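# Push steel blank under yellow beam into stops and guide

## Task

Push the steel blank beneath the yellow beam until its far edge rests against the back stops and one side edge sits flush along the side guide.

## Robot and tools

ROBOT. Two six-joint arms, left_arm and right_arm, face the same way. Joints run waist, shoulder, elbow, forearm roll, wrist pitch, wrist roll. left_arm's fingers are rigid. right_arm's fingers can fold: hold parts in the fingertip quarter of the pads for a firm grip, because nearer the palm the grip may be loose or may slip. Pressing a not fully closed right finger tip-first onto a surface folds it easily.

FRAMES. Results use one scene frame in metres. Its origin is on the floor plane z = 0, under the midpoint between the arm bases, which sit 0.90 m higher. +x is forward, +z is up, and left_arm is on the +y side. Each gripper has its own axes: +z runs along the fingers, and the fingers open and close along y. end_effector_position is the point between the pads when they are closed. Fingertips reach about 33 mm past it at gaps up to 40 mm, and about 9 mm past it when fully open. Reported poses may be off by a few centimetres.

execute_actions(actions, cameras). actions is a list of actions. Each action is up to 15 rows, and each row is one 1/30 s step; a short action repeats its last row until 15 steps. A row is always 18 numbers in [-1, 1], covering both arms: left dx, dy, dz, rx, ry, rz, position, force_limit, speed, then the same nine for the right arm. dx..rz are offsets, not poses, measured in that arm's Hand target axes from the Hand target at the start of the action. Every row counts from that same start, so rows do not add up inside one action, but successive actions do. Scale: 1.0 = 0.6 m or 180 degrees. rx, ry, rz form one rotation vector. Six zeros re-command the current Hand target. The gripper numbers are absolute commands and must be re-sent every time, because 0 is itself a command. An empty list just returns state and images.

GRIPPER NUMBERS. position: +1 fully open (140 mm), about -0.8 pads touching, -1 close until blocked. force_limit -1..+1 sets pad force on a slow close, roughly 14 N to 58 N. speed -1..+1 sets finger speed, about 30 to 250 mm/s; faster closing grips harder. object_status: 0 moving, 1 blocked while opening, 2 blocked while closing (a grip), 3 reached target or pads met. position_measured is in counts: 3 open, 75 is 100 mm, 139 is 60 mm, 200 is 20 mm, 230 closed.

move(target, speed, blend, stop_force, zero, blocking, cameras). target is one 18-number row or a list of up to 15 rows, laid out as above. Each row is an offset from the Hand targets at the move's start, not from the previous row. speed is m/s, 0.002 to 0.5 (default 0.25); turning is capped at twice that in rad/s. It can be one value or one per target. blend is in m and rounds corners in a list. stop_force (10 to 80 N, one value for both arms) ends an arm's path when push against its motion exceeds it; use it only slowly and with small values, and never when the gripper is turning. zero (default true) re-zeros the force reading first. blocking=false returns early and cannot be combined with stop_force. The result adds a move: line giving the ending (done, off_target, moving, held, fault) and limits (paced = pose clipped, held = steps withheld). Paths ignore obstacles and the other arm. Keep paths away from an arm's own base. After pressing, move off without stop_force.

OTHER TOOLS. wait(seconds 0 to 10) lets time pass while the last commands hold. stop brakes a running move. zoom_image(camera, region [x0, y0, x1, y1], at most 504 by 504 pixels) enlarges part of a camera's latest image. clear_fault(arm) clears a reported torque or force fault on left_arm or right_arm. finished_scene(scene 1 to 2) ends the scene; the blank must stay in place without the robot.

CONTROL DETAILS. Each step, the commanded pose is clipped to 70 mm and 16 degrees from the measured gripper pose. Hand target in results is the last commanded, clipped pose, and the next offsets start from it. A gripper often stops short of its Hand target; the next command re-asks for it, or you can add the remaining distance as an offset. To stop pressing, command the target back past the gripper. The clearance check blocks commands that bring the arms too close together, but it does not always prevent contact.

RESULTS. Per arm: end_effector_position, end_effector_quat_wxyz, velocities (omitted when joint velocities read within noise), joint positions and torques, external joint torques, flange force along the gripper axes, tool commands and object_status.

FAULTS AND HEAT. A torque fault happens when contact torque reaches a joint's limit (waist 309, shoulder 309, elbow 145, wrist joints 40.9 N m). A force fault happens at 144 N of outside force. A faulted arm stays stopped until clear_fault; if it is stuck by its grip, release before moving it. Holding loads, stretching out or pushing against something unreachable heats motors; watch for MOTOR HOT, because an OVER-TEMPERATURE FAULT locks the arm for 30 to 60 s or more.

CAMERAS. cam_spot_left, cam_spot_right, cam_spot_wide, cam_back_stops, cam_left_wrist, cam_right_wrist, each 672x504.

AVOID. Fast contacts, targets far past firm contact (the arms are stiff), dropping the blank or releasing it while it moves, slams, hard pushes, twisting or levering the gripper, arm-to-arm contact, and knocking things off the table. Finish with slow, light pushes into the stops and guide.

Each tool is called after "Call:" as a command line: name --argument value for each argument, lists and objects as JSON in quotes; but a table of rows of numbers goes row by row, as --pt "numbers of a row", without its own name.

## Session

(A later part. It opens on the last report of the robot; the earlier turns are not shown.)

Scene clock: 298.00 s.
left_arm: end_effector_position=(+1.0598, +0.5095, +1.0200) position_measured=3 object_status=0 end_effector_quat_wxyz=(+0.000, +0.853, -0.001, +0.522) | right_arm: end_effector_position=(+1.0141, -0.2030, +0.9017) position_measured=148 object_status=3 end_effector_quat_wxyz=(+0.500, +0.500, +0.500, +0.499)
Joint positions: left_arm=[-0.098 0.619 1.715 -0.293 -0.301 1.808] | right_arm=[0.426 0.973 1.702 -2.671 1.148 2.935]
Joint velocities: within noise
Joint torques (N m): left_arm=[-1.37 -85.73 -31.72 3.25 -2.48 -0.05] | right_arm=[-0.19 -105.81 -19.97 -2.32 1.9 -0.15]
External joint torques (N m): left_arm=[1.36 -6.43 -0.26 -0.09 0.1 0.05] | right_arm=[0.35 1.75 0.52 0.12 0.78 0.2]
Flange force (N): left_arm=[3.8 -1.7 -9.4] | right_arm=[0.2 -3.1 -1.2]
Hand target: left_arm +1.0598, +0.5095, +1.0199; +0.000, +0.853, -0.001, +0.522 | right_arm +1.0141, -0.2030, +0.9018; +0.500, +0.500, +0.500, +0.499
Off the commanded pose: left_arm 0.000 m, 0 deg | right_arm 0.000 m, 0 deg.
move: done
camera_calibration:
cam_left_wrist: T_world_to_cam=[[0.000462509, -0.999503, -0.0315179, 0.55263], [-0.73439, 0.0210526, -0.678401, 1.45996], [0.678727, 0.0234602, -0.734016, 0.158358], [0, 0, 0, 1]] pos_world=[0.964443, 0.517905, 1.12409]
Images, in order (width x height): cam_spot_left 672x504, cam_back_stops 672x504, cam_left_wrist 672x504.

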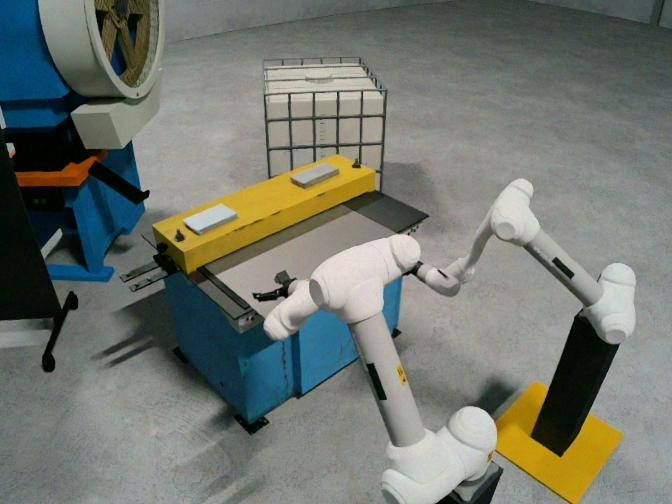

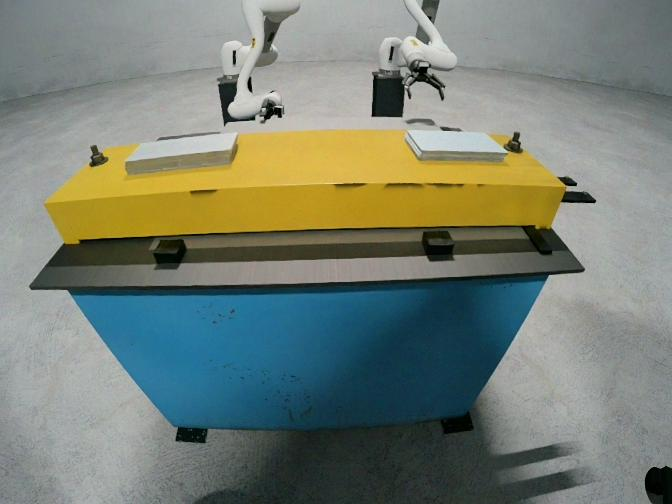

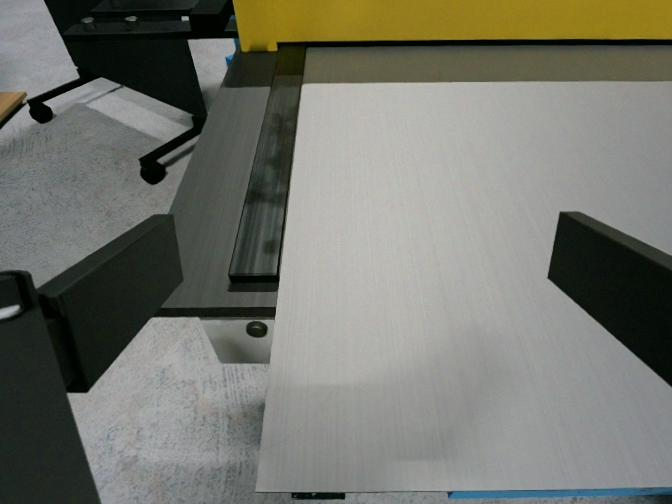

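Call:
move --target '[0.15,0,-0.15,0,0,0,1,1,0.5,0,0,-0.2,0,0,0,-0.15,1,-1]' --speed 0.12 --cameras '["cam_back_stops","cam_left_wrist","cam_spot_wide"]'

Scene clock: 307.47 s.
left_arm: end_effector_position=(+1.0205, +0.5095, +1.1410) position_measured=3 object_status=3 end_effector_quat_wxyz=(+0.000, +0.853, -0.001, +0.522) | right_arm: end_effector_position=(+0.8941, -0.2029, +0.9018) position_measured=148 object_status=3 end_effector_quat_wxyz=(+0.500, +0.500, +0.500, +0.499)
Joint positions: left_arm=[-0.103 0.444 1.737 -0.587 -0.163 2.106] | right_arm=[0.502 0.907 1.924 -2.618 1.299 2.987]
Joint velocities: within noise
Joint torques (N m): left_arm=[-1.16 -74.41 -35.31 3.22 -2.19 0.02] | right_arm=[-0.05 -95.04 -13.85 -1.57 2 -0.15]
External joint torques (N m): left_arm=[1.15 -5.25 -0.03 -0.09 0.1 -0.02] | right_arm=[-0.04 1.32 0.78 0.05 0.71 0.19]
Flange force (N): left_arm=[0.0 0.0 0.0] | right_arm=[-0.9 -2.6 -1.7]
Hand target: left_arm +1.0205, +0.5095, +1.1410; +0.000, +0.853, -0.001, +0.522 | right_arm +0.8941, -0.2029, +0.9018; +0.500, +0.500, +0.500, +0.499
Off the commanded pose: left_arm 0.000 m, 0 deg | right_arm 0.000 m, 0 deg.
move: done
camera_calibration:
cam_left_wrist: T_world_to_cam=[[0.000258882, -0.999507, -0.0313855, 0.556542], [-0.734286, 0.0211157, -0.678512, 1.51322], [0.67884, 0.0232216, -0.733919, 0.273758], [0, 0, 0, 1]] pos_world=[0.925153, 0.517958, 1.24512]
Images, in order (width x height): cam_spot_wide 672x504, cam_back_stops 672x504, cam_left_wrist 672x504.

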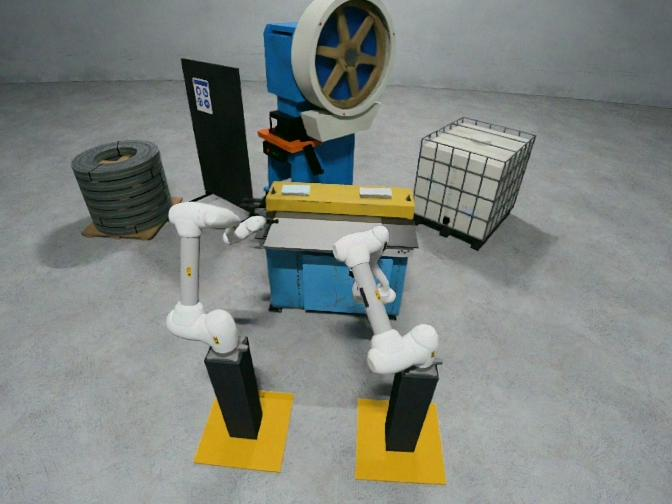

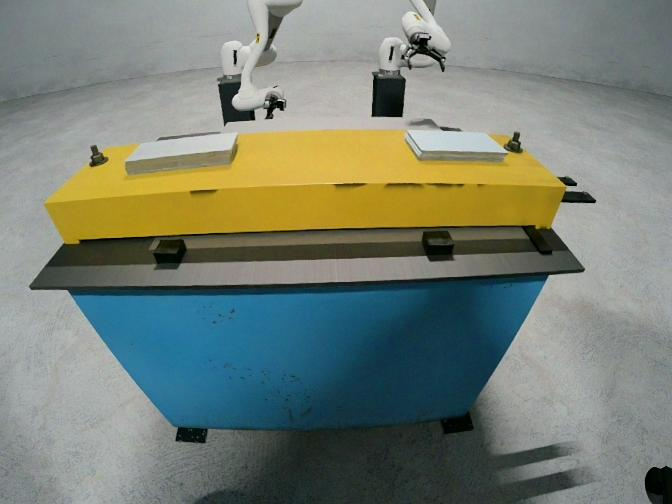

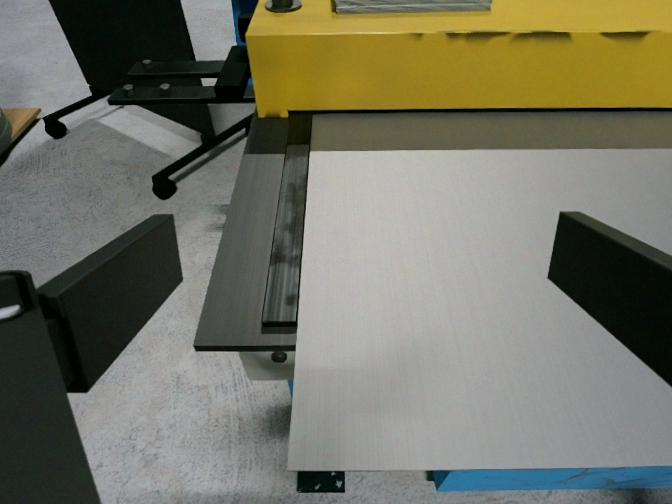

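Call:
zoom_image --camera "cam_back_stops" --region '[130, 220, 330, 290]'

Call:
zoom_image --camera "cam_back_stops" --region '[400, 210, 600, 280]'

Call:
zoom_image --camera "cam_left_wrist" --region '[230, 90, 370, 350]'

Scaled by 2.520 from the camera's 672x504 image, which has a finer 960x720 frame.

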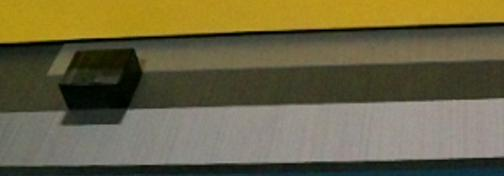

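Scaled by 2.520 from the camera's 672x504 image, which has a finer 960x720 frame.

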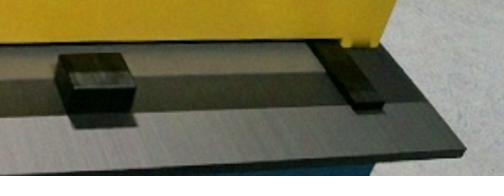

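Scaled by 1.938 from the camera's 672x504 image, which has a finer 960x720 frame.

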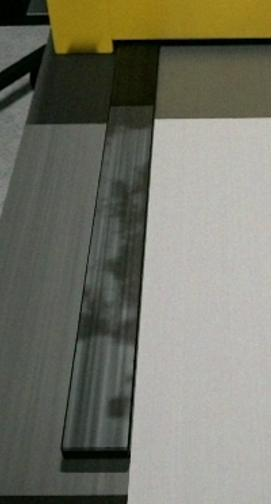

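Call:
finished_scene --scene 2

The scene is finished: the task was done.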